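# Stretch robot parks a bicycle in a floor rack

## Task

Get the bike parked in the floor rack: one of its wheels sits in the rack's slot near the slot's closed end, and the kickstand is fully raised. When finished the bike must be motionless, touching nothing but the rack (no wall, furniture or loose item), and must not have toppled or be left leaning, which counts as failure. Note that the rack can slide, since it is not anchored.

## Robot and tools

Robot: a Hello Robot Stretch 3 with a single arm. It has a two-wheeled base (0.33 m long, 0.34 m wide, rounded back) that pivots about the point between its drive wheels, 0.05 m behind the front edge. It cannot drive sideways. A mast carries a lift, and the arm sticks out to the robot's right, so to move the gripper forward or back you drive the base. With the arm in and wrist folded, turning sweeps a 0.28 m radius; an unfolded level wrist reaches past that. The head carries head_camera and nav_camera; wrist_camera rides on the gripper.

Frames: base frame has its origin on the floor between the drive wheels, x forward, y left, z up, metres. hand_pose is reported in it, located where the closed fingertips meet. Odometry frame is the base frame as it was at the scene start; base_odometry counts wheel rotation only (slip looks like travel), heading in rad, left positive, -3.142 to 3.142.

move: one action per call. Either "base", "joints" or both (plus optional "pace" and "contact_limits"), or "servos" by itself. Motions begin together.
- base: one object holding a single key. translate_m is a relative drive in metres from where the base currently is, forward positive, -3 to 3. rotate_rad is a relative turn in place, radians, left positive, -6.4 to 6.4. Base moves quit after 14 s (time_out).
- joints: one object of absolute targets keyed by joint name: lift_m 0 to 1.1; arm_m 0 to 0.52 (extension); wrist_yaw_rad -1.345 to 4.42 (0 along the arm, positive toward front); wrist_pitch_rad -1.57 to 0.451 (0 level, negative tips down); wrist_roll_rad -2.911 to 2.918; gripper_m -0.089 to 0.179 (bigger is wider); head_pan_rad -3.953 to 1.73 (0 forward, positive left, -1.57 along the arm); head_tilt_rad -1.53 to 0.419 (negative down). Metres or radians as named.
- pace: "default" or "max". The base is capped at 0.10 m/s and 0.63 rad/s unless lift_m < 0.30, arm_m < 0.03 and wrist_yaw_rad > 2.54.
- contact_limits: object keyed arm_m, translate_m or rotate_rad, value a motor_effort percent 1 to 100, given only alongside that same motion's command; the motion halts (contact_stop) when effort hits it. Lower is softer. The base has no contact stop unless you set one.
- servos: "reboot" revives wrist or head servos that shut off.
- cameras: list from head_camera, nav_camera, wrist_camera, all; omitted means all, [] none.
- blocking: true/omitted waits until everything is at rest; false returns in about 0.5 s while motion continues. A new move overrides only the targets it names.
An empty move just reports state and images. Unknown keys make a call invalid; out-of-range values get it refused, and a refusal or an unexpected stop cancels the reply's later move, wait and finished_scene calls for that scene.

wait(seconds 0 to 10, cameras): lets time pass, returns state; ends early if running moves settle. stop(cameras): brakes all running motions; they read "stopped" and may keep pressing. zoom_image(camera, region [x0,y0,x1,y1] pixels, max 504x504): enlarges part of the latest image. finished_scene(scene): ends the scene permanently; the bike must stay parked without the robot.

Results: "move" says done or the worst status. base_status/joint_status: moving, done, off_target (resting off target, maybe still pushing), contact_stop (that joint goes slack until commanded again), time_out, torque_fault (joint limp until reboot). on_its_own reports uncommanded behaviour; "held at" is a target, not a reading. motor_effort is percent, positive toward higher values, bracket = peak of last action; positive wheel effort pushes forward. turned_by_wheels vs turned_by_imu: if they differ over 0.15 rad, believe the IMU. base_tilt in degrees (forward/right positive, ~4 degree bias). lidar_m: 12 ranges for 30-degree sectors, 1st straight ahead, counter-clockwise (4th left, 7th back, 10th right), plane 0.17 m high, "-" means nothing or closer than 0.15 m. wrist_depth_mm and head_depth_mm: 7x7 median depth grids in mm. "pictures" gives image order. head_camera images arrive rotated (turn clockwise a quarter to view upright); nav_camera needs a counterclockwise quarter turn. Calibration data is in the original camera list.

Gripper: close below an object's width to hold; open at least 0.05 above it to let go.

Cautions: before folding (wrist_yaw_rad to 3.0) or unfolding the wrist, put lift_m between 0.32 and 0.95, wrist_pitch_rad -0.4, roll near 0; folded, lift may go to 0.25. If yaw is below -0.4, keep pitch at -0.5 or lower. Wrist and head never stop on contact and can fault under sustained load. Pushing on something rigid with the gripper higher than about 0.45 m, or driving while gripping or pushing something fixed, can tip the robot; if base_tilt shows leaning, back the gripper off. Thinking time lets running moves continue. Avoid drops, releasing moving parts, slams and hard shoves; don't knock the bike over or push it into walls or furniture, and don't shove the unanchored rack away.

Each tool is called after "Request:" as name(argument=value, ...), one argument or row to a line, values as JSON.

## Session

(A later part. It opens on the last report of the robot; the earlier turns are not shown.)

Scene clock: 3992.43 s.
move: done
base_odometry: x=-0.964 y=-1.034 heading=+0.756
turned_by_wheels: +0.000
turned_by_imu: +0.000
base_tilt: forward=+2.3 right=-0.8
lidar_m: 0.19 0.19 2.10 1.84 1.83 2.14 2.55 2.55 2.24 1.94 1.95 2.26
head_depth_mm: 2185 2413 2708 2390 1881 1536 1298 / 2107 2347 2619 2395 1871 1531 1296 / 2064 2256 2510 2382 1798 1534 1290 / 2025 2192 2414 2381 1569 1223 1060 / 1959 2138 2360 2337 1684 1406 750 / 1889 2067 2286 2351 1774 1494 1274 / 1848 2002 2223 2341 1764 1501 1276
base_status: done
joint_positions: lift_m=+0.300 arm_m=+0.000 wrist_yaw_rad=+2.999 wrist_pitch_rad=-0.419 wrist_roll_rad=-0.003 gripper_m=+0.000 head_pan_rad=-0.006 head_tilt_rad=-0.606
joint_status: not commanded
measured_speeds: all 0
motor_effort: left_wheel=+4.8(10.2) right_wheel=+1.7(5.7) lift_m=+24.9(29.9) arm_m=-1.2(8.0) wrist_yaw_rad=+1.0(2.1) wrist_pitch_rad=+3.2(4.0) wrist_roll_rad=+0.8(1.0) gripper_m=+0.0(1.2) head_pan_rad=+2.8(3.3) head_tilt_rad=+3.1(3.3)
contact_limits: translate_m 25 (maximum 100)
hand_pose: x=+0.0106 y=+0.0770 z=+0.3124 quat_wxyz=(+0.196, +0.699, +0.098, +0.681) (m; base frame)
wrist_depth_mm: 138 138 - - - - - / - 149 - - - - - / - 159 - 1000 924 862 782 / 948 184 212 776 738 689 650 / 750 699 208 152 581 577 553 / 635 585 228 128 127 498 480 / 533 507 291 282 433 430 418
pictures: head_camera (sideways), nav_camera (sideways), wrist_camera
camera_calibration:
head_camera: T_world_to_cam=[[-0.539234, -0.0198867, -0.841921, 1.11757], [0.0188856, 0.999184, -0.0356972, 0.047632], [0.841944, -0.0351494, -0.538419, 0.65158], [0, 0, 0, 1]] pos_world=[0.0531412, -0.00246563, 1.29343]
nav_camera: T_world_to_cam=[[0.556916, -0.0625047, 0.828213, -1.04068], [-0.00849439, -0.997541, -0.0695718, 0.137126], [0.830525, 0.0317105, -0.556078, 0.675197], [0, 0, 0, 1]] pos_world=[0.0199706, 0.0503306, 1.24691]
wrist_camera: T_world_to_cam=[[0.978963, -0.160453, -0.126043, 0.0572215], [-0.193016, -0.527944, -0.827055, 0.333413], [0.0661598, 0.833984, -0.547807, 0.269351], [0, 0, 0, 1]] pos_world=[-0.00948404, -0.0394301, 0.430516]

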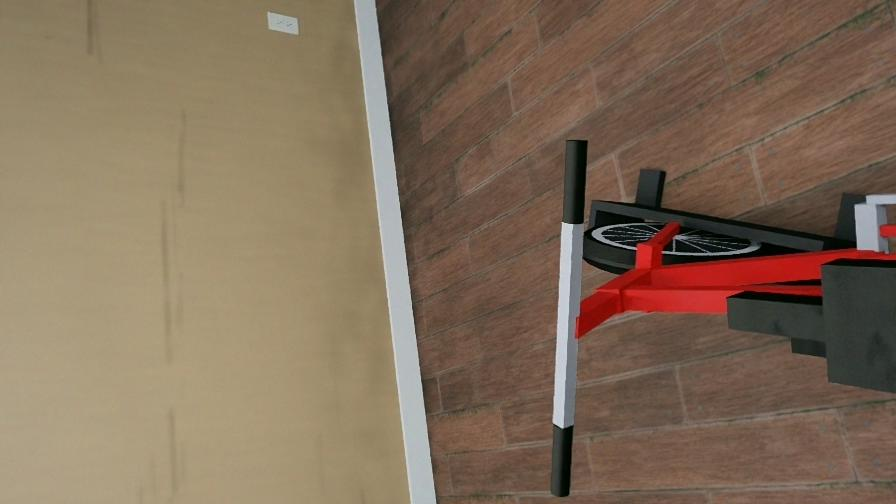

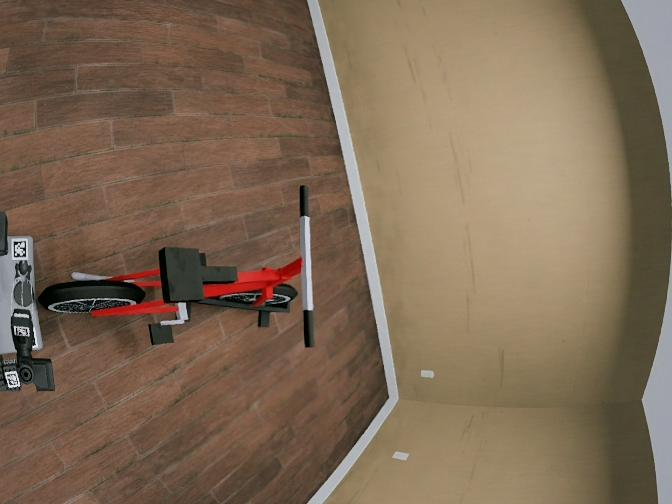

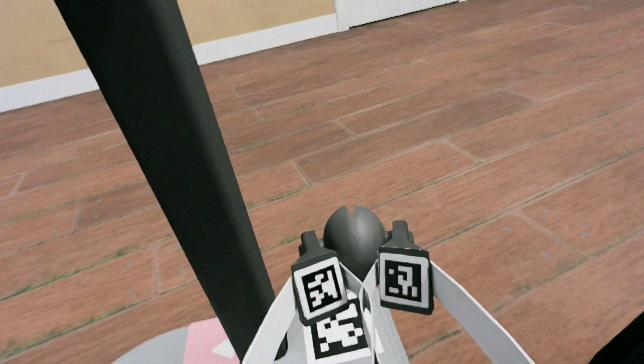

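Request:
zoom_image(
  camera="head_camera",
  region=[550, 150, 850, 320],
)

Request:
zoom_image(
  camera="nav_camera",
  region=[30, 170, 350, 370],
)

Scaled by 1.680 from the camera's 896x504 image, which has a finer 1280x720 frame.

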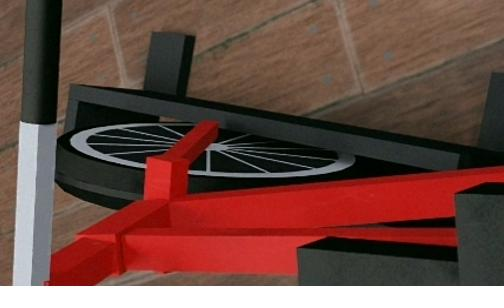

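Scaled by 1.575 from the camera's 672x504 image, which has a finer 792x594 frame.

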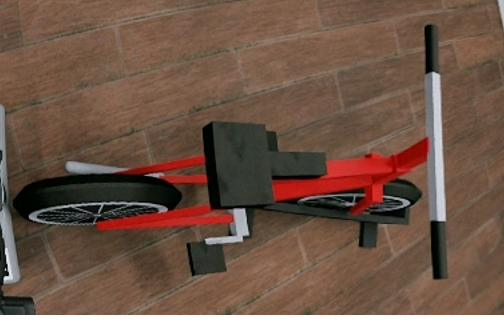

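Request:
move(
  base={"translate_m": 0.09},
  contact_limits={"translate_m": 30},
)

Request:
zoom_image(
  camera="head_camera",
  region=[550, 150, 850, 320],
)

Scene clock: 4012.27 s.
move: done
base_odometry: x=-0.899 y=-0.973 heading=+0.756
turned_by_wheels: +0.000
turned_by_imu: -0.002
base_tilt: forward=+2.3 right=-0.8
lidar_m: 0.17 0.17 2.12 1.86 1.86 2.16 2.64 2.64 2.21 1.92 1.92 2.24
head_depth_mm: 2092 2307 2604 2438 1881 1540 1303 / 2036 2266 2534 2385 1862 1542 1299 / 1975 2170 2440 2406 1866 1526 1301 / 1930 2115 2347 2381 1738 1228 1048 / 1873 2034 2246 2341 1754 1079 757 / 1826 1989 2183 2314 1773 1511 1278 / 1783 1931 2128 2240 1770 1504 1272
base_status: done
joint_positions: lift_m=+0.300 arm_m=+0.000 wrist_yaw_rad=+2.999 wrist_pitch_rad=-0.419 wrist_roll_rad=-0.003 gripper_m=+0.000 head_pan_rad=-0.005 head_tilt_rad=-0.605
joint_status: not commanded
measured_speeds: all 0
motor_effort: left_wheel=+14.8(22.6) right_wheel=+17.4(24.8) lift_m=+24.8(24.9) arm_m=-12.4(12.5) wrist_yaw_rad=+1.8(2.0) wrist_pitch_rad=+3.5(3.9) wrist_roll_rad=+0.6(1.0) gripper_m=+0.0(1.0) head_pan_rad=+2.8(3.3) head_tilt_rad=+2.2(3.1)
contact_limits: translate_m 30 (maximum 100)
hand_pose: x=+0.0106 y=+0.0770 z=+0.3124 quat_wxyz=(+0.196, +0.699, +0.098, +0.681) (m; base frame)
wrist_depth_mm: 139 139 - - - - - / - 148 - - - - - / - 160 992 - 924 861 808 / 954 184 211 783 740 695 656 / 747 689 207 152 580 579 559 / 631 586 228 128 127 502 478 / 528 510 291 281 435 432 129
pictures: head_camera (sideways), nav_camera (sideways), wrist_camera
camera_calibration:
head_camera: T_world_to_cam=[[-0.538823, -0.01992, -0.842183, 1.11791], [0.0188454, 0.999185, -0.0356907, 0.0476238], [0.842208, -0.0351023, -0.538009, 0.651044], [0, 0, 0, 1]] pos_world=[0.0531455, -0.00246294, 1.29346]
nav_camera: T_world_to_cam=[[0.556517, -0.0624704, 0.828485, -1.04103], [-0.00840302, -0.997541, -0.0695732, 0.137128], [0.830794, 0.0317569, -0.555673, 0.674669], [0, 0, 0, 1]] pos_world=[0.0199945, 0.0503312, 1.24692]
wrist_camera: T_world_to_cam=[[0.978963, -0.160453, -0.126043, 0.0572207], [-0.193015, -0.527944, -0.827055, 0.333407], [0.0661596, 0.833984, -0.547807, 0.269348], [0, 0, 0, 1]] pos_world=[-0.00948407, -0.0394301, 0.430509]

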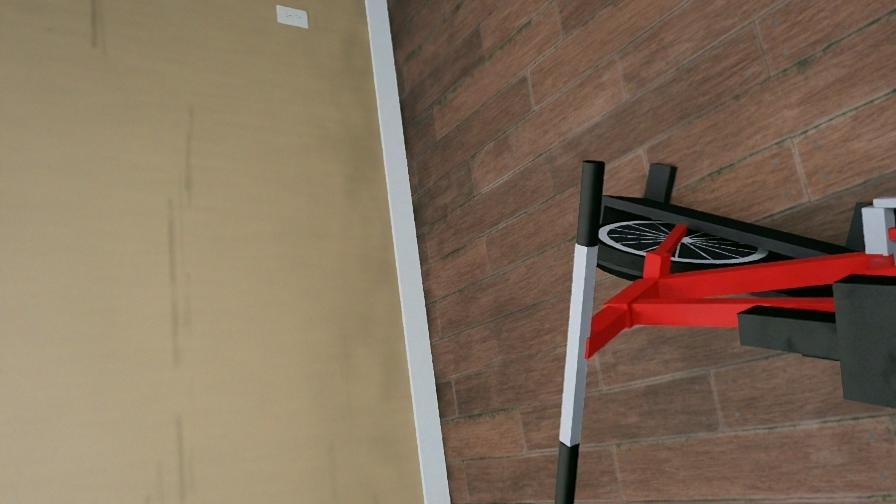

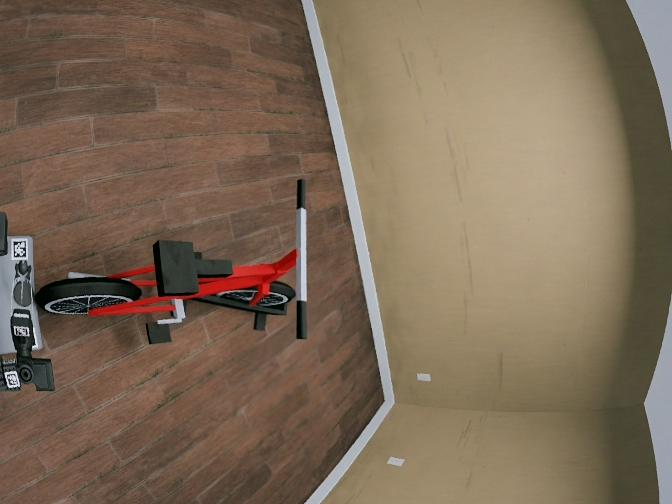

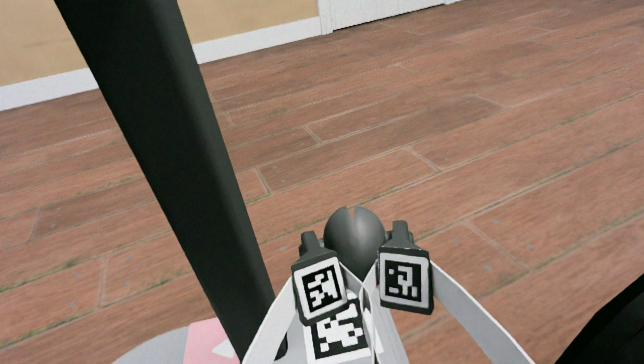

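Scaled by 1.680 from the camera's 896x504 image, which has a finer 1280x720 frame.

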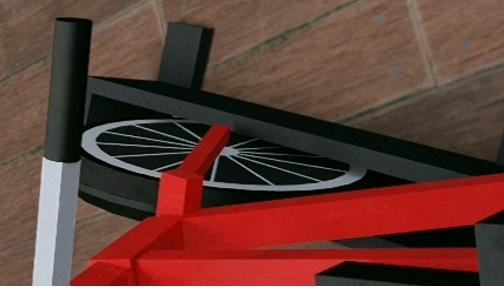

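Request:
move(
  base={"translate_m": -0.2},
  joints={"lift_m": 0.28},
  cameras=["head_camera"],
)

Request:
move(
  base={"rotate_rad": 0.859},
  cameras=[],
)

Request:
move(
  base={"translate_m": 0.766},
  cameras=[],
)

Request:
move(
  base={"rotate_rad": -0.859},
  joints={"head_pan_rad": -0.6},
)

Scene clock: 4052.27 s.
move: done
base_odometry: x=-1.044 y=-1.110 heading=+0.756
turned_by_wheels: +0.000
turned_by_imu: -0.002
base_tilt: forward=+2.3 right=-0.8
lidar_m: 0.24 2.34 2.06 1.81 1.81 2.10 2.44 2.44 2.27 1.97 1.97 2.29
head_depth_mm: 2277 2514 2826 2410 1877 1543 1297 / 2201 2452 2774 2410 1876 1536 1299 / 2172 2380 2668 2386 1863 1520 1240 / 2100 2308 2555 2389 1458 1367 1130 / 2051 2230 2489 2360 1732 888 1207 / 1995 2171 2404 2320 1845 1493 1278 / 1939 2119 2321 2331 1830 1505 1268
base_status: done
joint_positions: lift_m=+0.280 arm_m=+0.000 wrist_yaw_rad=+2.999 wrist_pitch_rad=-0.419 wrist_roll_rad=-0.003 gripper_m=+0.000 head_pan_rad=-0.005 head_tilt_rad=-0.605
joint_status: all done
measured_speeds: all 0
motor_effort: left_wheel=+0.4(12.7) right_wheel=-3.4(15.8) lift_m=+28.9(29.0) arm_m=-18.4(19.8) wrist_yaw_rad=+1.2(2.6) wrist_pitch_rad=+3.2(4.0) wrist_roll_rad=+0.8(1.0) gripper_m=+0.4(1.9) head_pan_rad=+2.3(3.4) head_tilt_rad=+2.1(2.7)
hand_pose: x=+0.0106 y=+0.0770 z=+0.2924 quat_wxyz=(+0.196, +0.699, +0.098, +0.681) (m; base frame)
wrist_depth_mm: 138 138 - - - - - / - 149 - - - - 982 / - 159 951 953 894 822 768 / 911 184 211 739 688 659 621 / 726 664 208 152 554 545 528 / 600 563 227 128 127 478 454 / 502 294 284 264 281 409 404
pictures: head_camera (sideways)
camera_calibration:
head_camera: T_world_to_cam=[[-0.538822, -0.01992, -0.842184, 1.11792], [0.0188455, 0.999185, -0.0356907, 0.0476238], [0.842209, -0.0351023, -0.538008, 0.651043], [0, 0, 0, 1]] pos_world=[0.0531455, -0.00246294, 1.29346]

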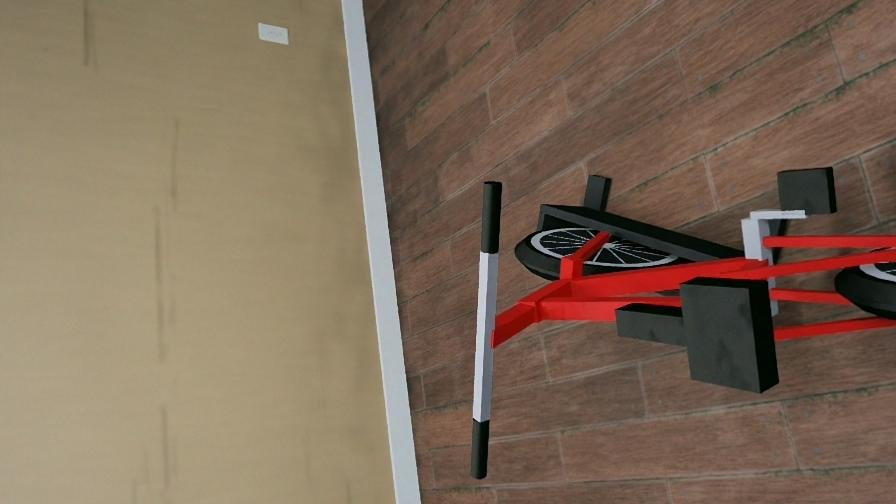

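Scene clock: 4054.67 s.
move: done
base_odometry: x=-1.044 y=-1.110 heading=+1.615
turned_by_wheels: +0.859
turned_by_imu: +0.853
base_tilt: forward=+2.3 right=-0.8
lidar_m: 2.35 1.84 1.81 1.93 2.48 2.45 2.60 2.01 1.97 2.10 0.24 0.37
head_depth_mm: 2006 2186 2371 2392 1878 1545 1297 / 2131 2325 2515 2404 1868 1523 1292 / 2252 2460 2666 2399 1869 1525 1292 / 2388 2598 2862 2398 1847 1515 1289 / 2476 2722 2951 2359 1831 1519 1281 / 2291 2443 2685 2341 1842 1511 1272 / 2020 2193 2326 2288 1835 1497 1271
base_status: done
joint_positions: lift_m=+0.280 arm_m=+0.000 wrist_yaw_rad=+2.999 wrist_pitch_rad=-0.419 wrist_roll_rad=-0.003 gripper_m=+0.000 head_pan_rad=-0.005 head_tilt_rad=-0.605
joint_status: not commanded
measured_speeds: all 0
motor_effort: left_wheel=-3.6(7.8) right_wheel=+6.6(10.7) lift_m=+28.7(30.1) arm_m=-19.5(19.7) wrist_yaw_rad=+1.1(2.4) wrist_pitch_rad=+3.6(4.1) wrist_roll_rad=+0.9(1.0) gripper_m=-0.1(1.2) head_pan_rad=+2.4(3.2) head_tilt_rad=+2.1(3.1)
hand_pose: x=+0.0106 y=+0.0770 z=+0.2924 quat_wxyz=(+0.196, +0.699, +0.098, +0.681) (m; base frame)
wrist_depth_mm: 139 138 - - - - - / - 148 - - - - 990 / - 159 962 935 891 819 759 / 913 184 211 738 688 654 629 / 713 662 208 152 552 550 527 / 594 563 227 128 127 472 460 / 501 295 282 263 283 411 400
pictures: none
No camera images: "cameras" was empty.

Scene clock: 4062.33 s.
move: done
base_odometry: x=-1.078 y=-0.345 heading=+1.615
turned_by_wheels: +0.000
turned_by_imu: +0.001
base_tilt: forward=+2.3 right=-0.8
lidar_m: 1.77 1.38 1.37 1.46 2.14 3.09 3.18 0.54 0.55 0.59 1.74 1.70
head_depth_mm: 1470 1595 1725 1867 1888 1543 1296 / 1537 1677 1819 1997 1884 1532 1292 / 1630 1775 1953 2148 1857 1525 1291 / 1723 1880 2082 2235 1858 1527 1283 / 1833 2011 2183 2333 1834 1511 1272 / 1716 1844 2033 2156 1824 1501 1276 / 1523 1639 1751 1914 1832 1505 1275
base_status: done
joint_positions: lift_m=+0.280 arm_m=+0.000 wrist_yaw_rad=+2.999 wrist_pitch_rad=-0.419 wrist_roll_rad=-0.003 gripper_m=+0.000 head_pan_rad=-0.005 head_tilt_rad=-0.605
joint_status: not commanded
measured_speeds: all 0
motor_effort: left_wheel=+1.4(6.4) right_wheel=+6.6(10.1) lift_m=+24.1(28.8) arm_m=-18.4(19.9) wrist_yaw_rad=+0.8(3.1) wrist_pitch_rad=+3.9(4.3) wrist_roll_rad=+0.6(1.0) gripper_m=+0.3(1.3) head_pan_rad=+2.8(3.5) head_tilt_rad=+1.8(3.1)
hand_pose: x=+0.0106 y=+0.0770 z=+0.2924 quat_wxyz=(+0.196, +0.699, +0.098, +0.681) (m; base frame)
wrist_depth_mm: 139 138 - - - - - / - 148 - - - - - / - 159 945 942 881 816 762 / 898 184 211 735 700 654 622 / 715 663 208 152 554 552 522 / 598 560 227 128 127 474 463 / 507 294 282 263 282 413 405
pictures: none
No camera images: "cameras" was empty.

Scene clock: 4064.73 s.
move: done
base_odometry: x=-1.078 y=-0.345 heading=+0.756
turned_by_wheels: -0.859
turned_by_imu: -0.854
base_tilt: forward=+2.2 right=-0.8
lidar_m: 1.71 1.71 1.56 1.37 1.37 1.60 2.81 3.07 0.60 0.54 0.59 0.91
head_depth_mm: 2168 2363 2527 2406 1843 1532 936 / 2327 2534 2719 2395 1872 1060 1186 / 2502 2709 2924 2396 1861 1139 1218 / 2323 2522 2796 2355 1859 1449 1292 / 2083 2296 2497 2355 1854 1486 1280 / 1910 2066 2236 2301 1829 1513 1270 / 1753 1882 2034 2160 1824 1508 1279
base_status: done
joint_positions: lift_m=+0.280 arm_m=+0.000 wrist_yaw_rad=+2.999 wrist_pitch_rad=-0.419 wrist_roll_rad=-0.003 gripper_m=+0.000 head_pan_rad=-0.594 head_tilt_rad=-0.605
joint_status: all done
measured_speeds: all 0
motor_effort: left_wheel=+5.7(10.6) right_wheel=-5.0(8.0) lift_m=+22.4(24.0) arm_m=-19.4(20.0) wrist_yaw_rad=+0.5(2.7) wrist_pitch_rad=+3.5(4.3) wrist_roll_rad=+0.8(1.2) gripper_m=+0.1(1.5) head_pan_rad=-1.8(4.0) head_tilt_rad=+2.0(3.0)
hand_pose: x=+0.0106 y=+0.0770 z=+0.2924 quat_wxyz=(+0.196, +0.699, +0.098, +0.681) (m; base frame)
wrist_depth_mm: 138 139 - - - - - / - 148 - - - - 982 / - 159 940 965 887 819 769 / 897 184 211 737 694 654 619 / 713 665 207 152 555 552 525 / 603 565 227 128 127 477 459 / 506 294 284 263 282 410 403
pictures: head_camera (sideways), nav_camera (sideways), wrist_camera
camera_calibration:
head_camera: T_world_to_cam=[[-0.459102, 0.282757, -0.842184, 1.11743], [0.570727, 0.820364, -0.0356907, 0.0442573], [0.680805, -0.497043, -0.538008, 0.652028], [0, 0, 0, 1]] pos_world=[0.0438506, -0.0281822, 1.29346]
nav_camera: T_world_to_cam=[[0.428045, -0.361095, 0.828485, -1.04025], [-0.561131, -0.824798, -0.0695732, 0.140499], [0.708455, -0.435108, -0.555672, 0.675414], [0, 0, 0, 1]] pos_world=[0.0456129, 0.0341324, 1.24692]
wrist_camera: T_world_to_cam=[[0.978963, -0.160452, -0.126043, 0.0547016], [-0.193014, -0.527937, -0.82706, 0.316877], [0.0661603, 0.833989, -0.5478, 0.258387], [0, 0, 0, 1]] pos_world=[-0.00948406, -0.039424, 0.410515]

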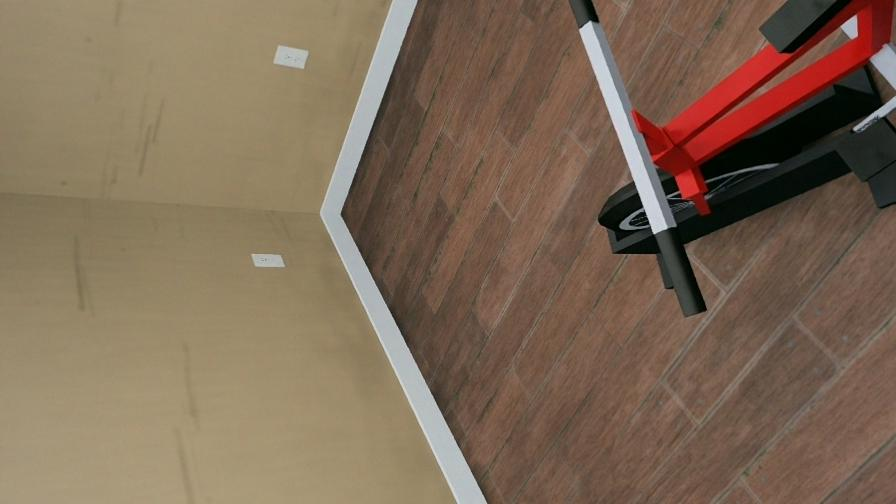

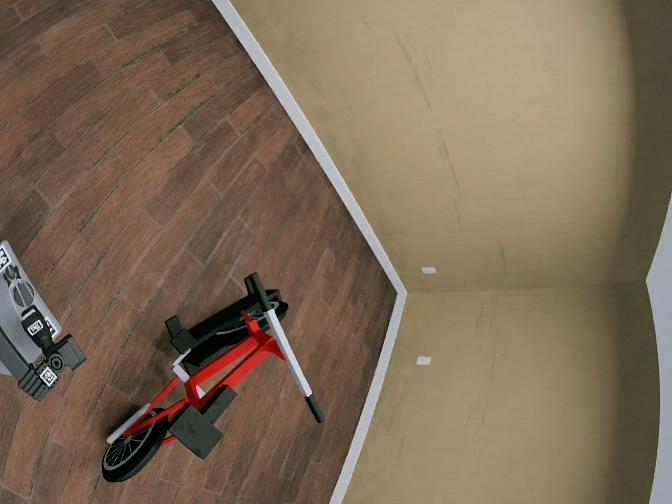

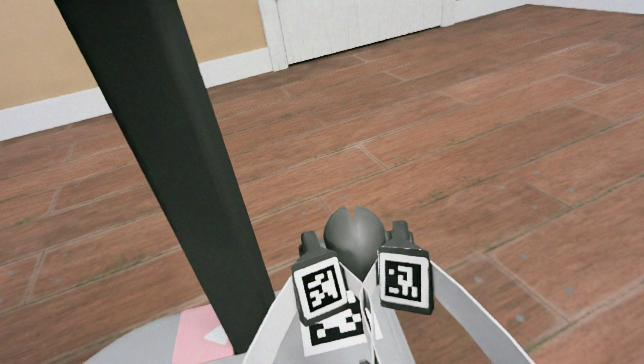

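Request:
zoom_image(
  camera="head_camera",
  region=[580, 60, 896, 320],
)

Scaled by 1.595 from the camera's 896x504 image, which has a finer 1280x720 frame.

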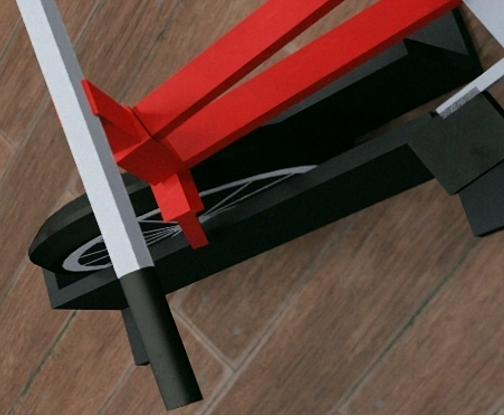

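Request:
move(
  base={"translate_m": 0.2},
  joints={"lift_m": 0.93},
  cameras=[],
)

Request:
move(
  base={"translate_m": 0.2},
  joints={"wrist_yaw_rad": 1.17, "head_pan_rad": -1.3, "head_tilt_rad": -0.8},
  cameras=[],
)

Request:
move(
  joints={"wrist_pitch_rad": -1.2, "wrist_roll_rad": 1.34, "gripper_m": 0.12, "arm_m": 0.2},
)

Scene clock: 4109.00 s.
move: done
base_odometry: x=-0.932 y=-0.208 heading=+0.756
turned_by_wheels: +0.000
turned_by_imu: -0.001
base_tilt: forward=+2.3 right=-0.8
lidar_m: 1.52 1.51 1.61 1.40 1.42 1.65 2.92 3.27 0.57 0.50 0.50 1.74
head_depth_mm: 2130 2311 2487 2406 1897 1547 931 / 2283 2461 2655 2425 1867 1223 1084 / 2338 2519 2786 2382 1871 1411 1243 / 2060 2259 2511 2367 1851 1508 1297 / 1836 2020 2226 2285 1849 1508 1280 / 1668 1815 1990 2163 1832 1508 1280 / 1534 1652 1799 1957 1816 1492 1276
base_status: done
joint_positions: lift_m=+0.930 arm_m=+0.000 wrist_yaw_rad=+2.999 wrist_pitch_rad=-0.419 wrist_roll_rad=-0.003 gripper_m=+0.000 head_pan_rad=-0.595 head_tilt_rad=-0.605
joint_status: all done
measured_speeds: all 0
motor_effort: left_wheel=+4.9(10.4) right_wheel=+1.5(6.2) lift_m=+29.2(31.5) arm_m=-14.1(18.0) wrist_yaw_rad=+0.9(2.3) wrist_pitch_rad=+3.6(4.1) wrist_roll_rad=+0.8(1.0) gripper_m=+0.7(1.6) head_pan_rad=-2.4(2.9) head_tilt_rad=+1.9(3.2)
hand_pose: x=+0.0106 y=+0.0770 z=+0.9424 quat_wxyz=(+0.196, +0.699, +0.098, +0.681) (m; base frame)
wrist_depth_mm: 138 138 - - - - - / - 148 - - - - - / - 159 - - - - - / - 182 211 - - - - / - - 207 151 - - - / - - 225 128 127 - - / - - - - - - -
pictures: none
No camera images: "cameras" was empty.

Scene clock: 4112.10 s.
move: done
base_odometry: x=-0.787 y=-0.070 heading=+0.756
turned_by_wheels: +0.000
turned_by_imu: +0.000
base_tilt: forward=+2.3 right=-0.8
lidar_m: 1.32 1.32 1.54 1.44 1.44 1.71 3.03 0.74 0.64 0.49 0.64 1.52
head_depth_mm: 2039 2310 2344 1882 1665 - - / 2040 2305 2330 1835 1585 - - / 2062 2304 2330 1883 894 1056 1152 / 2063 2300 2301 1863 1593 - 1143 / 2053 2327 2296 1855 - - 1182 / 2051 2310 2256 1838 1577 1264 1179 / 2026 2313 2249 1831 1531 1313 1171
base_status: done
joint_positions: lift_m=+0.930 arm_m=+0.000 wrist_yaw_rad=+1.172 wrist_pitch_rad=-0.419 wrist_roll_rad=-0.003 gripper_m=+0.000 head_pan_rad=-1.294 head_tilt_rad=-0.790
joint_status: all done
measured_speeds: all 0
motor_effort: left_wheel=+5.3(10.4) right_wheel=+1.9(5.8) lift_m=+27.6(29.3) arm_m=-12.8(14.7) wrist_yaw_rad=-1.7(3.4) wrist_pitch_rad=+3.9(4.3) wrist_roll_rad=+0.8(1.0) gripper_m=-0.3(1.1) head_pan_rad=-1.8(3.9) head_tilt_rad=-4.5(8.5)
hand_pose: x=+0.1852 y=-0.2322 z=+0.9424 quat_wxyz=(+0.659, +0.505, -0.494, +0.260) (m; base frame)
wrist_depth_mm: - - - - - - - / - - - - - - - / - - - - - - - / - - - - - - - / - - - 151 - - - / - - - 128 127 - - / - - - - - 730 -
pictures: none
No camera images: "cameras" was empty.

Scene clock: 4114.80 s.
move: done
base_odometry: x=-0.787 y=-0.070 heading=+0.756
turned_by_wheels: +0.000
turned_by_imu: -0.001
base_tilt: forward=+2.3 right=-0.8
lidar_m: 1.32 1.32 1.54 1.44 1.44 1.72 3.04 0.74 0.64 0.49 0.64 1.52
head_depth_mm: 2049 2268 314 353 1573 961 1196 / 2037 2311 2313 384 523 1110 1194 / 2060 2302 2328 1873 858 1184 1164 / 2053 2342 2287 1850 1067 1090 1190 / 2045 2304 2266 1844 1558 1267 1180 / 2055 2331 2261 1853 1375 1323 1169 / 2059 2318 2254 1836 1533 1335 1156
base_status: not commanded
joint_positions: lift_m=+0.930 arm_m=+0.200 wrist_yaw_rad=+1.170 wrist_pitch_rad=-1.198 wrist_roll_rad=+1.337 gripper_m=+0.120 head_pan_rad=-1.295 head_tilt_rad=-0.790
joint_status: all done
measured_speeds: all 0
motor_effort: left_wheel=+5.1(5.3) right_wheel=+1.9(2.3) lift_m=+26.7(28.0) arm_m=+19.5(21.2) wrist_yaw_rad=-0.9(2.1) wrist_pitch_rad=-0.2(3.2) wrist_roll_rad=+0.9(4.9) gripper_m=+0.4(80.4) head_pan_rad=-2.3(3.0) head_tilt_rad=-4.5(5.8)
hand_pose: x=+0.0436 y=-0.3727 z=+0.8212 quat_wxyz=(+0.390, +0.508, -0.647, -0.414) (m; base frame)
wrist_depth_mm: - - - - 429 821 777 / - - - - 751 864 791 / - - - - 939 904 824 / - - - - 953 900 826 / - - - - 989 141 824 / - - 148 - - 126 111 / - 119 - - - 999 -
pictures: head_camera (sideways), nav_camera (sideways), wrist_camera
camera_calibration:
head_camera: T_world_to_cam=[[-0.208534, 0.652135, -0.728857, 0.968172], [0.963226, 0.266058, -0.0375375, 0.0442586], [0.169439, -0.709882, -0.683636, 0.844592], [0, 0, 0, 1]] pos_world=[0.0161593, -0.0435942, 1.28471]
nav_camera: T_world_to_cam=[[0.133534, -0.689306, 0.712058, -0.886694], [-0.964066, -0.256852, -0.0678512, 0.140699], [0.229664, -0.67741, -0.698835, 0.864565], [0, 0, 0, 1]] pos_world=[0.0554874, 0.0106006, 1.24511]
wrist_camera: T_world_to_cam=[[-0.882843, 0.257714, -0.392647, 0.4729], [0.231907, 0.966184, 0.112727, 0.289708], [0.40842, 0.0084621, -0.912755, 0.898036], [0, 0, 0, 1]] pos_world=[-0.0164652, -0.409384, 0.972712]

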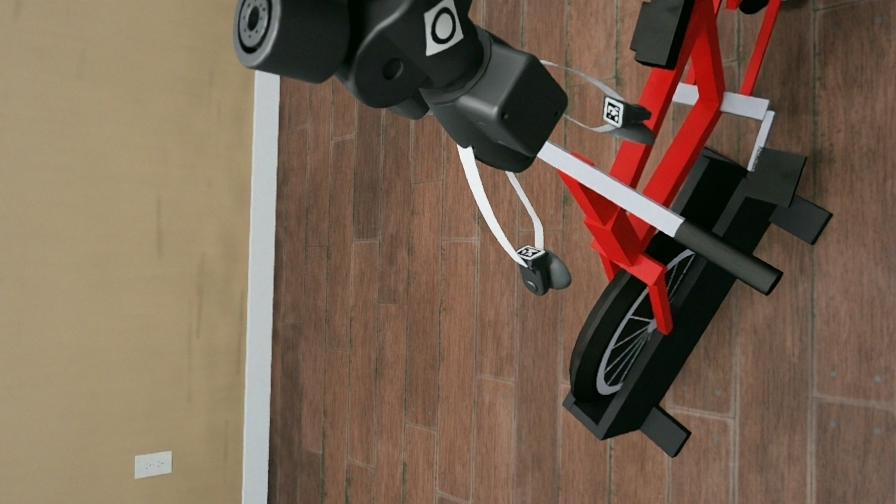

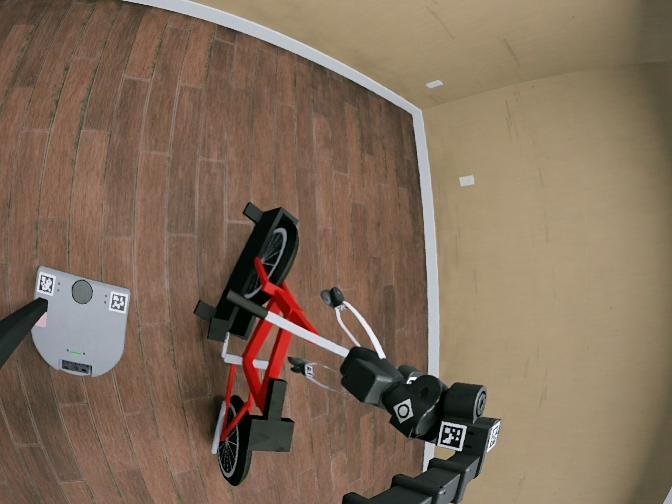

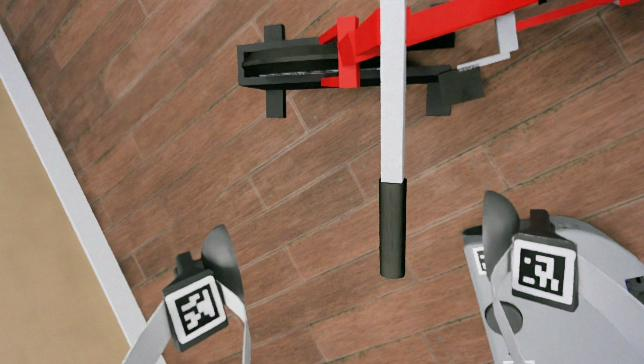

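Request:
zoom_image(
  camera="wrist_camera",
  region=[220, 0, 520, 130],
)

Request:
zoom_image(
  camera="head_camera",
  region=[540, 130, 850, 470],
)

Scaled by 1.680.

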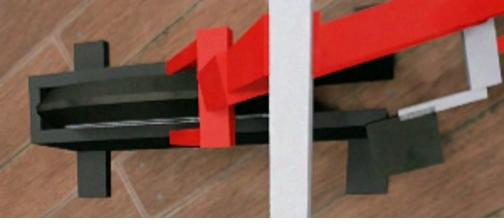

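Scaled by 1.482 from the camera's 896x504 image, which has a finer 1280x720 frame.

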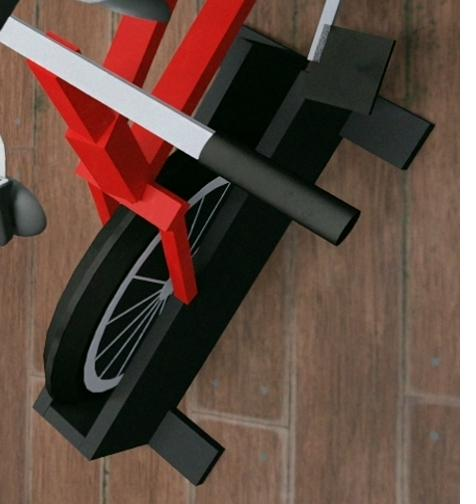

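Request:
move(
  joints={"arm_m": 0.338},
)

Scene clock: 4145.03 s.
move: done
base_odometry: x=-0.787 y=-0.070 heading=+0.756
turned_by_wheels: +0.000
turned_by_imu: -0.001
base_tilt: forward=+2.3 right=-0.8
lidar_m: 1.32 1.32 1.54 1.44 1.44 1.71 3.03 0.74 0.64 0.49 0.64 1.52
head_depth_mm: 2039 420 460 1894 1581 959 1197 / 2049 2310 541 869 1543 1106 1189 / 2053 2310 2316 1864 892 1192 1169 / 2034 2308 2327 1798 1568 1085 1190 / 2026 2319 2265 1855 1553 1267 1183 / 2035 2301 2277 1853 1366 1325 1177 / 2058 2288 2238 1842 1546 1337 1167
base_status: not commanded
joint_positions: lift_m=+0.930 arm_m=+0.338 wrist_yaw_rad=+1.170 wrist_pitch_rad=-1.198 wrist_roll_rad=+1.337 gripper_m=+0.120 head_pan_rad=-1.295 head_tilt_rad=-0.790
joint_status: all done
measured_speeds: all 0
motor_effort: left_wheel=+5.1(5.3) right_wheel=+1.3(2.2) lift_m=+24.5(25.4) arm_m=+19.7(21.3) wrist_yaw_rad=-0.3(1.5) wrist_pitch_rad=-0.7(1.0) wrist_roll_rad=+0.8(1.1) gripper_m=+0.2(1.8) head_pan_rad=-2.3(2.8) head_tilt_rad=-4.4(5.3)
hand_pose: x=+0.0436 y=-0.5107 z=+0.8212 quat_wxyz=(+0.390, +0.508, -0.647, -0.414) (m; base frame)
wrist_depth_mm: - - - - 949 854 785 / - - - - 958 654 421 / - - - 846 434 434 802 / - - - - 956 880 821 / - - - - - 141 829 / - - 148 - - 125 116 / - 119 - - - 990 -
pictures: head_camera (sideways), nav_camera (sideways), wrist_camera
camera_calibration:
head_camera: T_world_to_cam=[[-0.20853, 0.652151, -0.728845, 0.968156], [0.963229, 0.266047, -0.0375377, 0.0442587], [0.169427, -0.709872, -0.683649, 0.844609], [0, 0, 0, 1]] pos_world=[0.0161586, -0.043594, 1.28471]
nav_camera: T_world_to_cam=[[0.133529, -0.68932, 0.712045, -0.886677], [-0.96407, -0.256839, -0.0678509, 0.140698], [0.229652, -0.677401, -0.698848, 0.864582], [0, 0, 0, 1]] pos_world=[0.0554873, 0.010601, 1.24511]
wrist_camera: T_world_to_cam=[[-0.882879, 0.257901, -0.392443, 0.508336], [0.232086, 0.966134, 0.112788, 0.422955], [0.408241, 0.00849793, -0.912835, 0.899303], [0, 0, 0, 1]] pos_world=[-0.0164953, -0.547374, 0.972704]

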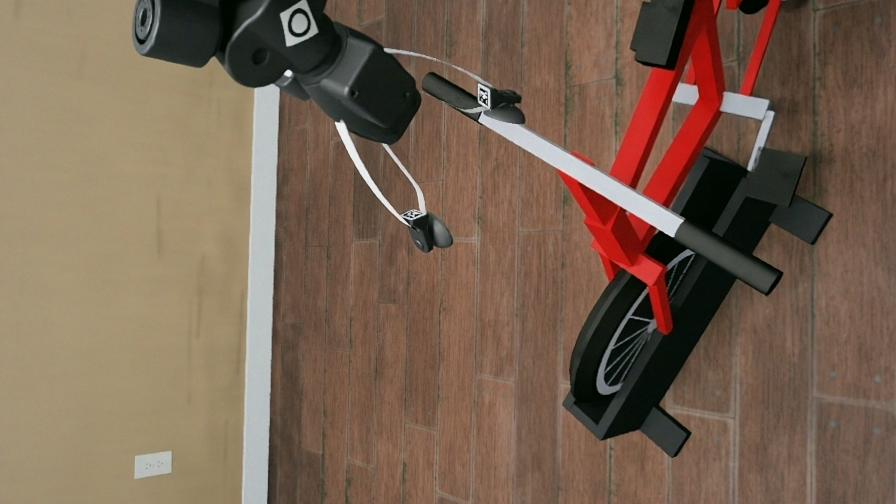

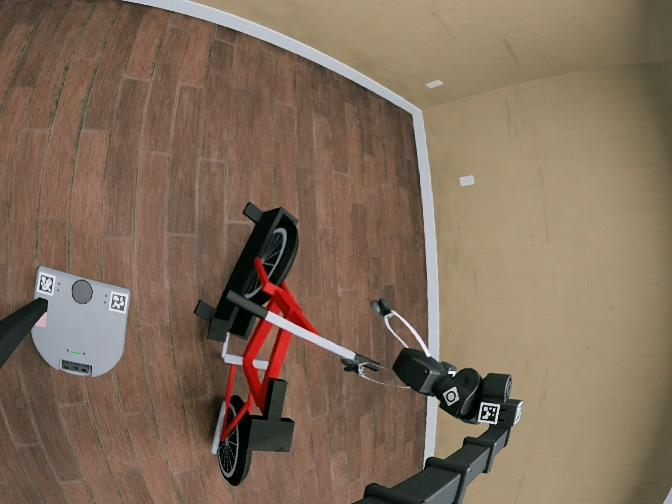

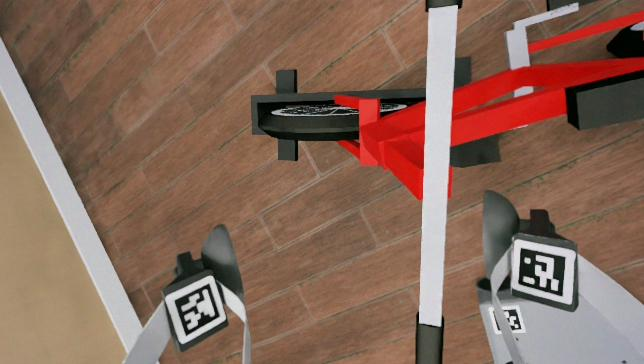

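Request:
move(
  base={"translate_m": -0.01},
  joints={"arm_m": 0.353, "lift_m": 0.8},
  cameras=["head_camera", "wrist_camera"],
)

Scene clock: 4153.47 s.
move: done
base_odometry: x=-0.794 y=-0.077 heading=+0.756
turned_by_wheels: +0.000
turned_by_imu: -0.001
base_tilt: forward=+2.3 right=-0.8
lidar_m: 1.33 1.33 1.55 1.43 1.44 1.71 3.02 0.82 0.63 0.48 0.64 1.53
head_depth_mm: 2050 2300 506 1752 1588 942 1187 / 2056 2310 2315 576 1541 1115 1194 / 2033 2328 2289 1883 896 1181 1162 / 2054 2316 2290 1870 1566 1087 1179 / 2046 2299 2263 1853 1563 1269 1180 / 2059 2320 2258 1836 1354 1318 1177 / 2036 2312 2267 1820 1544 1332 1166
base_status: done
joint_positions: lift_m=+0.800 arm_m=+0.353 wrist_yaw_rad=+1.170 wrist_pitch_rad=-1.198 wrist_roll_rad=+1.337 gripper_m=+0.120 head_pan_rad=-1.295 head_tilt_rad=-0.790
joint_status: all done
measured_speeds: all 0
motor_effort: left_wheel=+0.7(3.5) right_wheel=-4.5(7.8) lift_m=+23.6(24.3) arm_m=+19.6(21.1) wrist_yaw_rad=+0.5(1.3) wrist_pitch_rad=-0.3(0.9) wrist_roll_rad=+0.9(1.1) gripper_m=+1.4(1.5) head_pan_rad=-2.1(2.6) head_tilt_rad=-4.5(5.7)
hand_pose: x=+0.0436 y=-0.5257 z=+0.6912 quat_wxyz=(+0.390, +0.507, -0.647, -0.414) (m; base frame)
wrist_depth_mm: - - - 922 146 739 667 / - - - 918 151 542 386 / - - - 461 165 311 301 / - - - 980 165 761 704 / - - - 994 172 140 718 / - - 148 - 183 126 116 / - 119 - - 853 841 -
pictures: head_camera (sideways), wrist_camera
camera_calibration:
head_camera: T_world_to_cam=[[-0.20853, 0.652151, -0.728844, 0.968155], [0.963229, 0.266047, -0.0375377, 0.0442587], [0.169426, -0.709872, -0.68365, 0.84461], [0, 0, 0, 1]] pos_world=[0.0161586, -0.043594, 1.28471]
wrist_camera: T_world_to_cam=[[-0.882936, 0.257925, -0.392299, 0.46106], [0.232102, 0.966127, 0.112814, 0.452083], [0.408108, 0.00855404, -0.912893, 0.780837], [0, 0, 0, 1]] pos_world=[-0.0165092, -0.562367, 0.842693]

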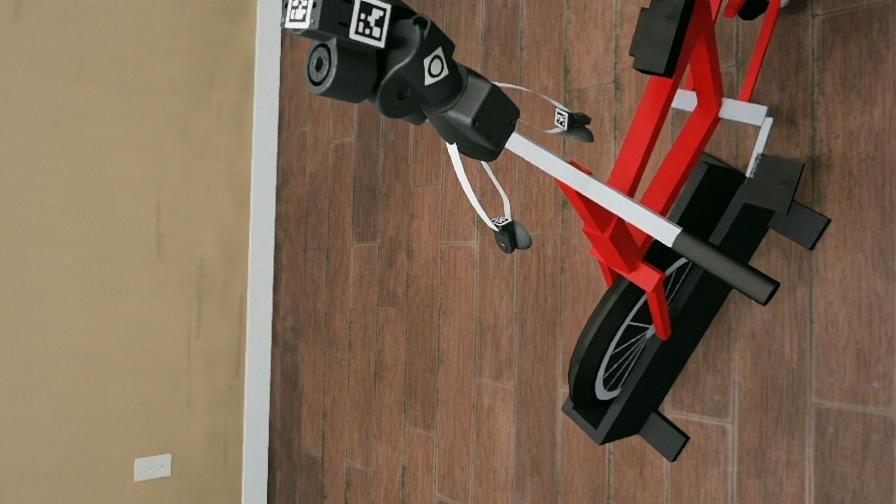

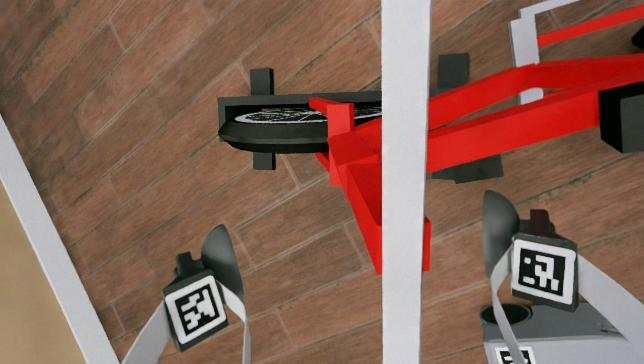

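Request:
move(
  base={"translate_m": -0.014},
  joints={"arm_m": 0.361, "lift_m": 0.765},
  cameras=["wrist_camera"],
)

Request:
move(
  joints={"lift_m": 0.728},
  cameras=["head_camera", "wrist_camera"],
)

Scene clock: 4161.77 s.
move: done
base_odometry: x=-0.804 y=-0.087 heading=+0.756
turned_by_wheels: +0.000
turned_by_imu: -0.001
base_tilt: forward=+2.3 right=-0.8
lidar_m: 1.34 1.34 1.57 1.44 1.43 1.70 3.02 0.82 0.63 0.48 0.63 1.55
head_depth_mm: 2053 2305 2323 583 1589 940 1192 / 2054 2299 2340 596 1537 1117 1195 / 2052 2306 2343 1876 896 1140 1165 / 2047 2312 2308 1861 1043 1163 1180 / 2034 2318 2263 1851 1572 1263 1179 / 2036 2314 2264 1836 1345 1310 1167 / 2052 2356 2255 1826 1541 1331 1162
base_status: done
joint_positions: lift_m=+0.765 arm_m=+0.361 wrist_yaw_rad=+1.170 wrist_pitch_rad=-1.198 wrist_roll_rad=+1.337 gripper_m=+0.120 head_pan_rad=-1.295 head_tilt_rad=-0.790
joint_status: all done
measured_speeds: all 0
motor_effort: left_wheel=+0.7(2.9) right_wheel=-4.6(8.3) lift_m=+22.4(26.4) arm_m=+19.1(21.0) wrist_yaw_rad=+0.2(1.3) wrist_pitch_rad=+0.0(0.8) wrist_roll_rad=+0.8(1.1) gripper_m=+0.5(1.3) head_pan_rad=-2.1(2.7) head_tilt_rad=-4.8(5.3)
hand_pose: x=+0.0435 y=-0.5337 z=+0.6562 quat_wxyz=(+0.390, +0.507, -0.647, -0.414) (m; base frame)
wrist_depth_mm: - - 975 - 745 702 644 / - - 987 122 734 506 377 / - - - 126 304 281 251 / - - - 133 290 731 688 / - - - 141 829 141 684 / - - 148 986 831 126 115 / - 119 - 997 846 783 -
pictures: wrist_camera
camera_calibration:
wrist_camera: T_world_to_cam=[[-0.88297, 0.257939, -0.392214, 0.449325], [0.232112, 0.966123, 0.112829, 0.463745], [0.40803, 0.00858711, -0.912928, 0.749005], [0, 0, 0, 1]] pos_world=[-0.0165174, -0.570365, 0.807696]

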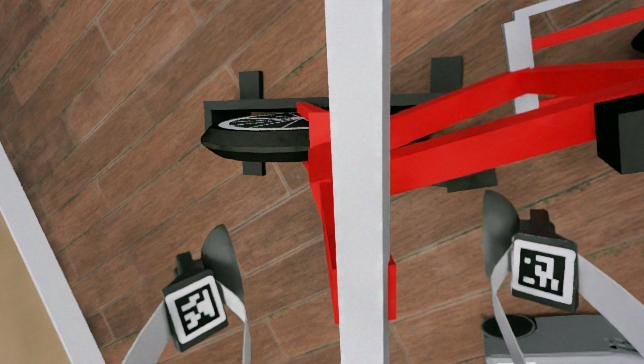

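Scene clock: 4162.90 s.
move: done
base_odometry: x=-0.804 y=-0.087 heading=+0.756
turned_by_wheels: +0.000
turned_by_imu: +0.000
base_tilt: forward=+2.3 right=-0.8
lidar_m: 1.34 1.34 1.57 1.43 1.44 1.71 3.01 0.82 0.63 0.48 0.63 1.54
head_depth_mm: 2061 2323 2357 574 1586 901 1169 / 2050 2333 2331 606 1500 1126 1184 / 2044 2344 2298 1867 893 1136 1163 / 2047 2316 2303 1856 1120 1154 1188 / 2029 2330 2269 1850 1559 1261 1183 / 2052 2286 2236 1835 1345 1315 1176 / 2046 2308 2264 1821 1547 1324 1168
base_status: not commanded
joint_positions: lift_m=+0.728 arm_m=+0.361 wrist_yaw_rad=+1.170 wrist_pitch_rad=-1.198 wrist_roll_rad=+1.337 gripper_m=+0.120 head_pan_rad=-1.295 head_tilt_rad=-0.790
joint_status: all done
measured_speeds: all 0
motor_effort: left_wheel=+0.6(0.8) right_wheel=-4.7(5.0) lift_m=+23.4(24.1) arm_m=+19.1(19.7) wrist_yaw_rad=-0.2(1.1) wrist_pitch_rad=-0.3(0.9) wrist_roll_rad=+0.7(1.1) gripper_m=+0.7(1.8) head_pan_rad=-2.5(2.6) head_tilt_rad=-4.7(5.2)
hand_pose: x=+0.0435 y=-0.5337 z=+0.6192 quat_wxyz=(+0.390, +0.507, -0.647, -0.414) (m; base frame)
wrist_depth_mm: - - 956 84 742 671 610 / - - 971 88 751 474 357 / - - - 93 415 247 240 / - - - 96 257 681 655 / - - - 100 800 140 655 / - - 132 - 825 126 116 / - 119 - 109 829 732 -
pictures: head_camera (sideways), wrist_camera
camera_calibration:
head_camera: T_world_to_cam=[[-0.20853, 0.652152, -0.728844, 0.968155], [0.963229, 0.266047, -0.0375377, 0.0442587], [0.169426, -0.709871, -0.68365, 0.84461], [0, 0, 0, 1]] pos_world=[0.0161586, -0.043594, 1.28471]
wrist_camera: T_world_to_cam=[[-0.88297, 0.257939, -0.392214, 0.434812], [0.232112, 0.966123, 0.112829, 0.46792], [0.40803, 0.00858711, -0.912928, 0.715225], [0, 0, 0, 1]] pos_world=[-0.0165175, -0.570365, 0.770693]

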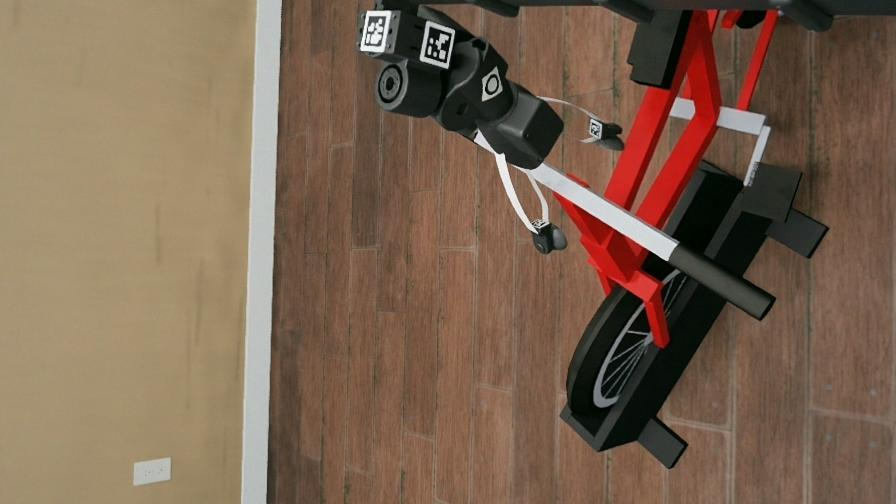

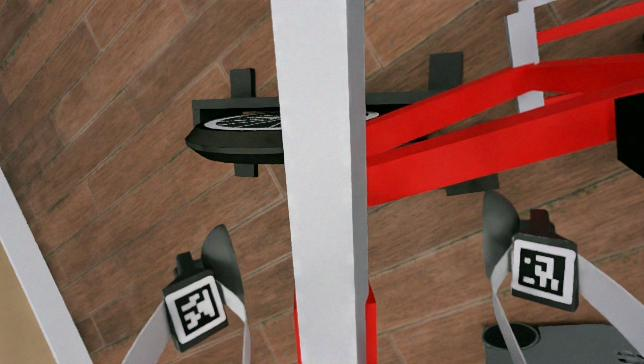

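Request:
move(
  base={"translate_m": 0.012},
  joints={"lift_m": 0.722},
  cameras=["wrist_camera"],
)

Request:
move(
  joints={"gripper_m": -0.04},
  cameras=["head_camera", "wrist_camera"],
)

Scene clock: 4172.77 s.
move: done
base_odometry: x=-0.796 y=-0.079 heading=+0.756
turned_by_wheels: +0.000
turned_by_imu: -0.001
base_tilt: forward=+2.3 right=-0.8
lidar_m: 1.33 1.33 1.55 1.44 1.44 1.71 3.03 0.82 0.63 0.48 0.64 1.53
head_depth_mm: 2054 2315 2327 573 1541 903 1174 / 2055 2322 2323 607 1503 1108 1188 / 2048 2329 2323 1878 887 1182 1167 / 2033 2322 2276 1870 1538 1092 1184 / 2029 2292 2277 1832 1557 1262 1172 / 2036 2328 2245 1847 1348 1319 1176 / 2042 2301 2260 1821 1535 1337 1170
base_status: done
joint_positions: lift_m=+0.722 arm_m=+0.361 wrist_yaw_rad=+1.170 wrist_pitch_rad=-1.198 wrist_roll_rad=+1.337 gripper_m=+0.120 head_pan_rad=-1.295 head_tilt_rad=-0.790
joint_status: all done
measured_speeds: all 0
motor_effort: left_wheel=+4.9(9.0) right_wheel=+2.1(5.8) lift_m=+22.6(23.7) arm_m=+16.9(17.2) wrist_yaw_rad=-0.1(1.2) wrist_pitch_rad=-0.4(0.7) wrist_roll_rad=+0.9(1.1) gripper_m=+0.4(1.5) head_pan_rad=-2.0(2.7) head_tilt_rad=-5.1(5.1)
hand_pose: x=+0.0435 y=-0.5336 z=+0.6132 quat_wxyz=(+0.390, +0.507, -0.647, -0.414) (m; base frame)
wrist_depth_mm: - - 924 77 708 666 596 / - - 964 79 693 467 365 / - - - 84 266 238 232 / - - - - 244 246 643 / - - 996 90 771 140 652 / - - 147 95 793 126 116 / - 119 - 100 793 718 -
pictures: wrist_camera
camera_calibration:
wrist_camera: T_world_to_cam=[[-0.882977, 0.257942, -0.392197, 0.432446], [0.232114, 0.966122, 0.112832, 0.468593], [0.408014, 0.00859381, -0.912935, 0.70976], [0, 0, 0, 1]] pos_world=[-0.0165191, -0.570364, 0.764696]

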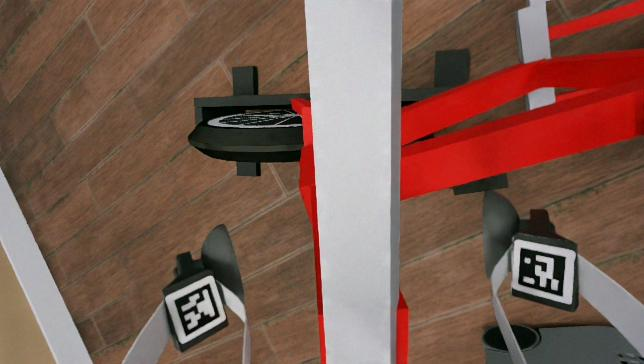

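Scene clock: 4174.90 s.
move: done
base_odometry: x=-0.796 y=-0.079 heading=+0.757
turned_by_wheels: +0.000
turned_by_imu: +0.000
base_tilt: forward=+2.3 right=-0.8
lidar_m: 1.33 1.33 1.55 1.44 1.44 1.71 3.05 0.82 0.63 0.48 0.64 1.53
head_depth_mm: 2061 2302 2355 573 1555 902 1175 / 2043 2331 2338 608 1510 1110 1191 / 2045 2294 2296 1874 797 1184 1164 / 2039 2298 2298 1865 1567 1085 1180 / 2045 2316 2289 1837 1564 1270 1174 / 2052 2288 2262 1832 1352 1306 1177 / 2048 2296 2257 1833 1535 1336 1167
base_status: not commanded
joint_positions: lift_m=+0.722 arm_m=+0.361 wrist_yaw_rad=+1.170 wrist_pitch_rad=-1.196 wrist_roll_rad=+1.343 gripper_m=-0.038 head_pan_rad=-1.295 head_tilt_rad=-0.790
joint_status: all done
measured_speeds: all 0
motor_effort: left_wheel=+5.1(5.2) right_wheel=-1.4(2.5) lift_m=+23.1(23.2) arm_m=+15.7(17.0) wrist_yaw_rad=-0.8(1.7) wrist_pitch_rad=-0.7(1.4) wrist_roll_rad=-1.0(1.2) gripper_m=-37.3(98.6) head_pan_rad=-2.4(3.1) head_tilt_rad=-4.9(5.8)
hand_pose: x=+0.0441 y=-0.5339 z=+0.6133 quat_wxyz=(+0.388, +0.506, -0.649, -0.415) (m; base frame)
wrist_depth_mm: - - 946 77 709 668 611 / - - 956 79 441 461 351 / - - 835 84 256 237 232 / - - - - 242 686 643 / - - - 91 136 718 654 / - - 130 98 126 123 667 / - - - 100 788 684 657
pictures: head_camera (sideways), wrist_camera
camera_calibration:
head_camera: T_world_to_cam=[[-0.20853, 0.652152, -0.728844, 0.968155], [0.963229, 0.266047, -0.0375377, 0.0442587], [0.169426, -0.709872, -0.68365, 0.84461], [0, 0, 0, 1]] pos_world=[0.0161586, -0.043594, 1.28471]
wrist_camera: T_world_to_cam=[[-0.880269, 0.263494, -0.394586, 0.437353], [0.237391, 0.964634, 0.114569, 0.466598], [0.41082, 0.0071805, -0.911688, 0.708052], [0, 0, 0, 1]] pos_world=[-0.01666, -0.57042, 0.764639]

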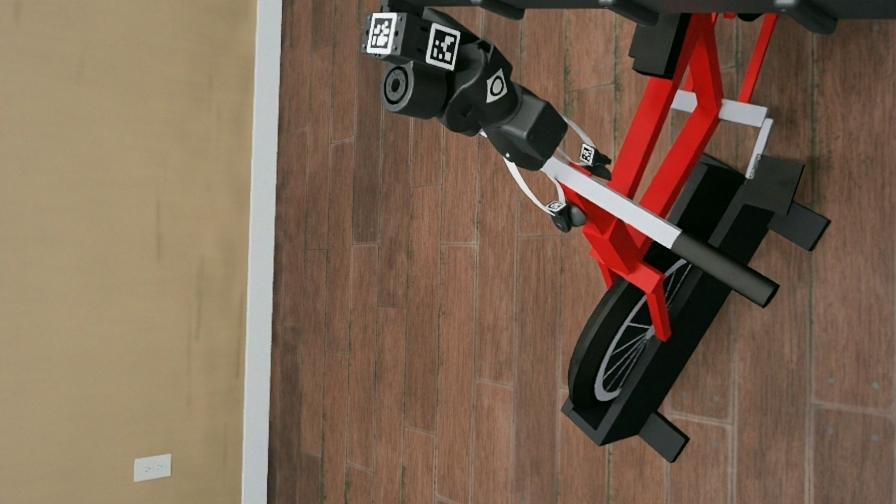

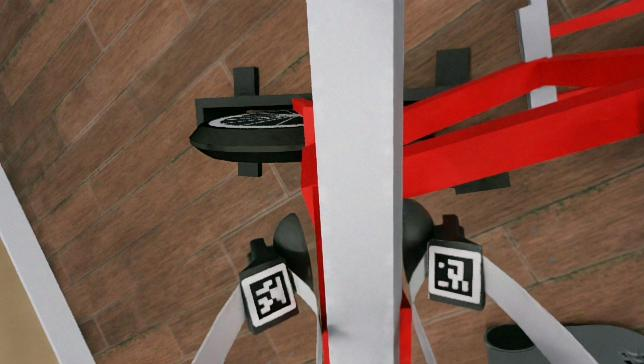

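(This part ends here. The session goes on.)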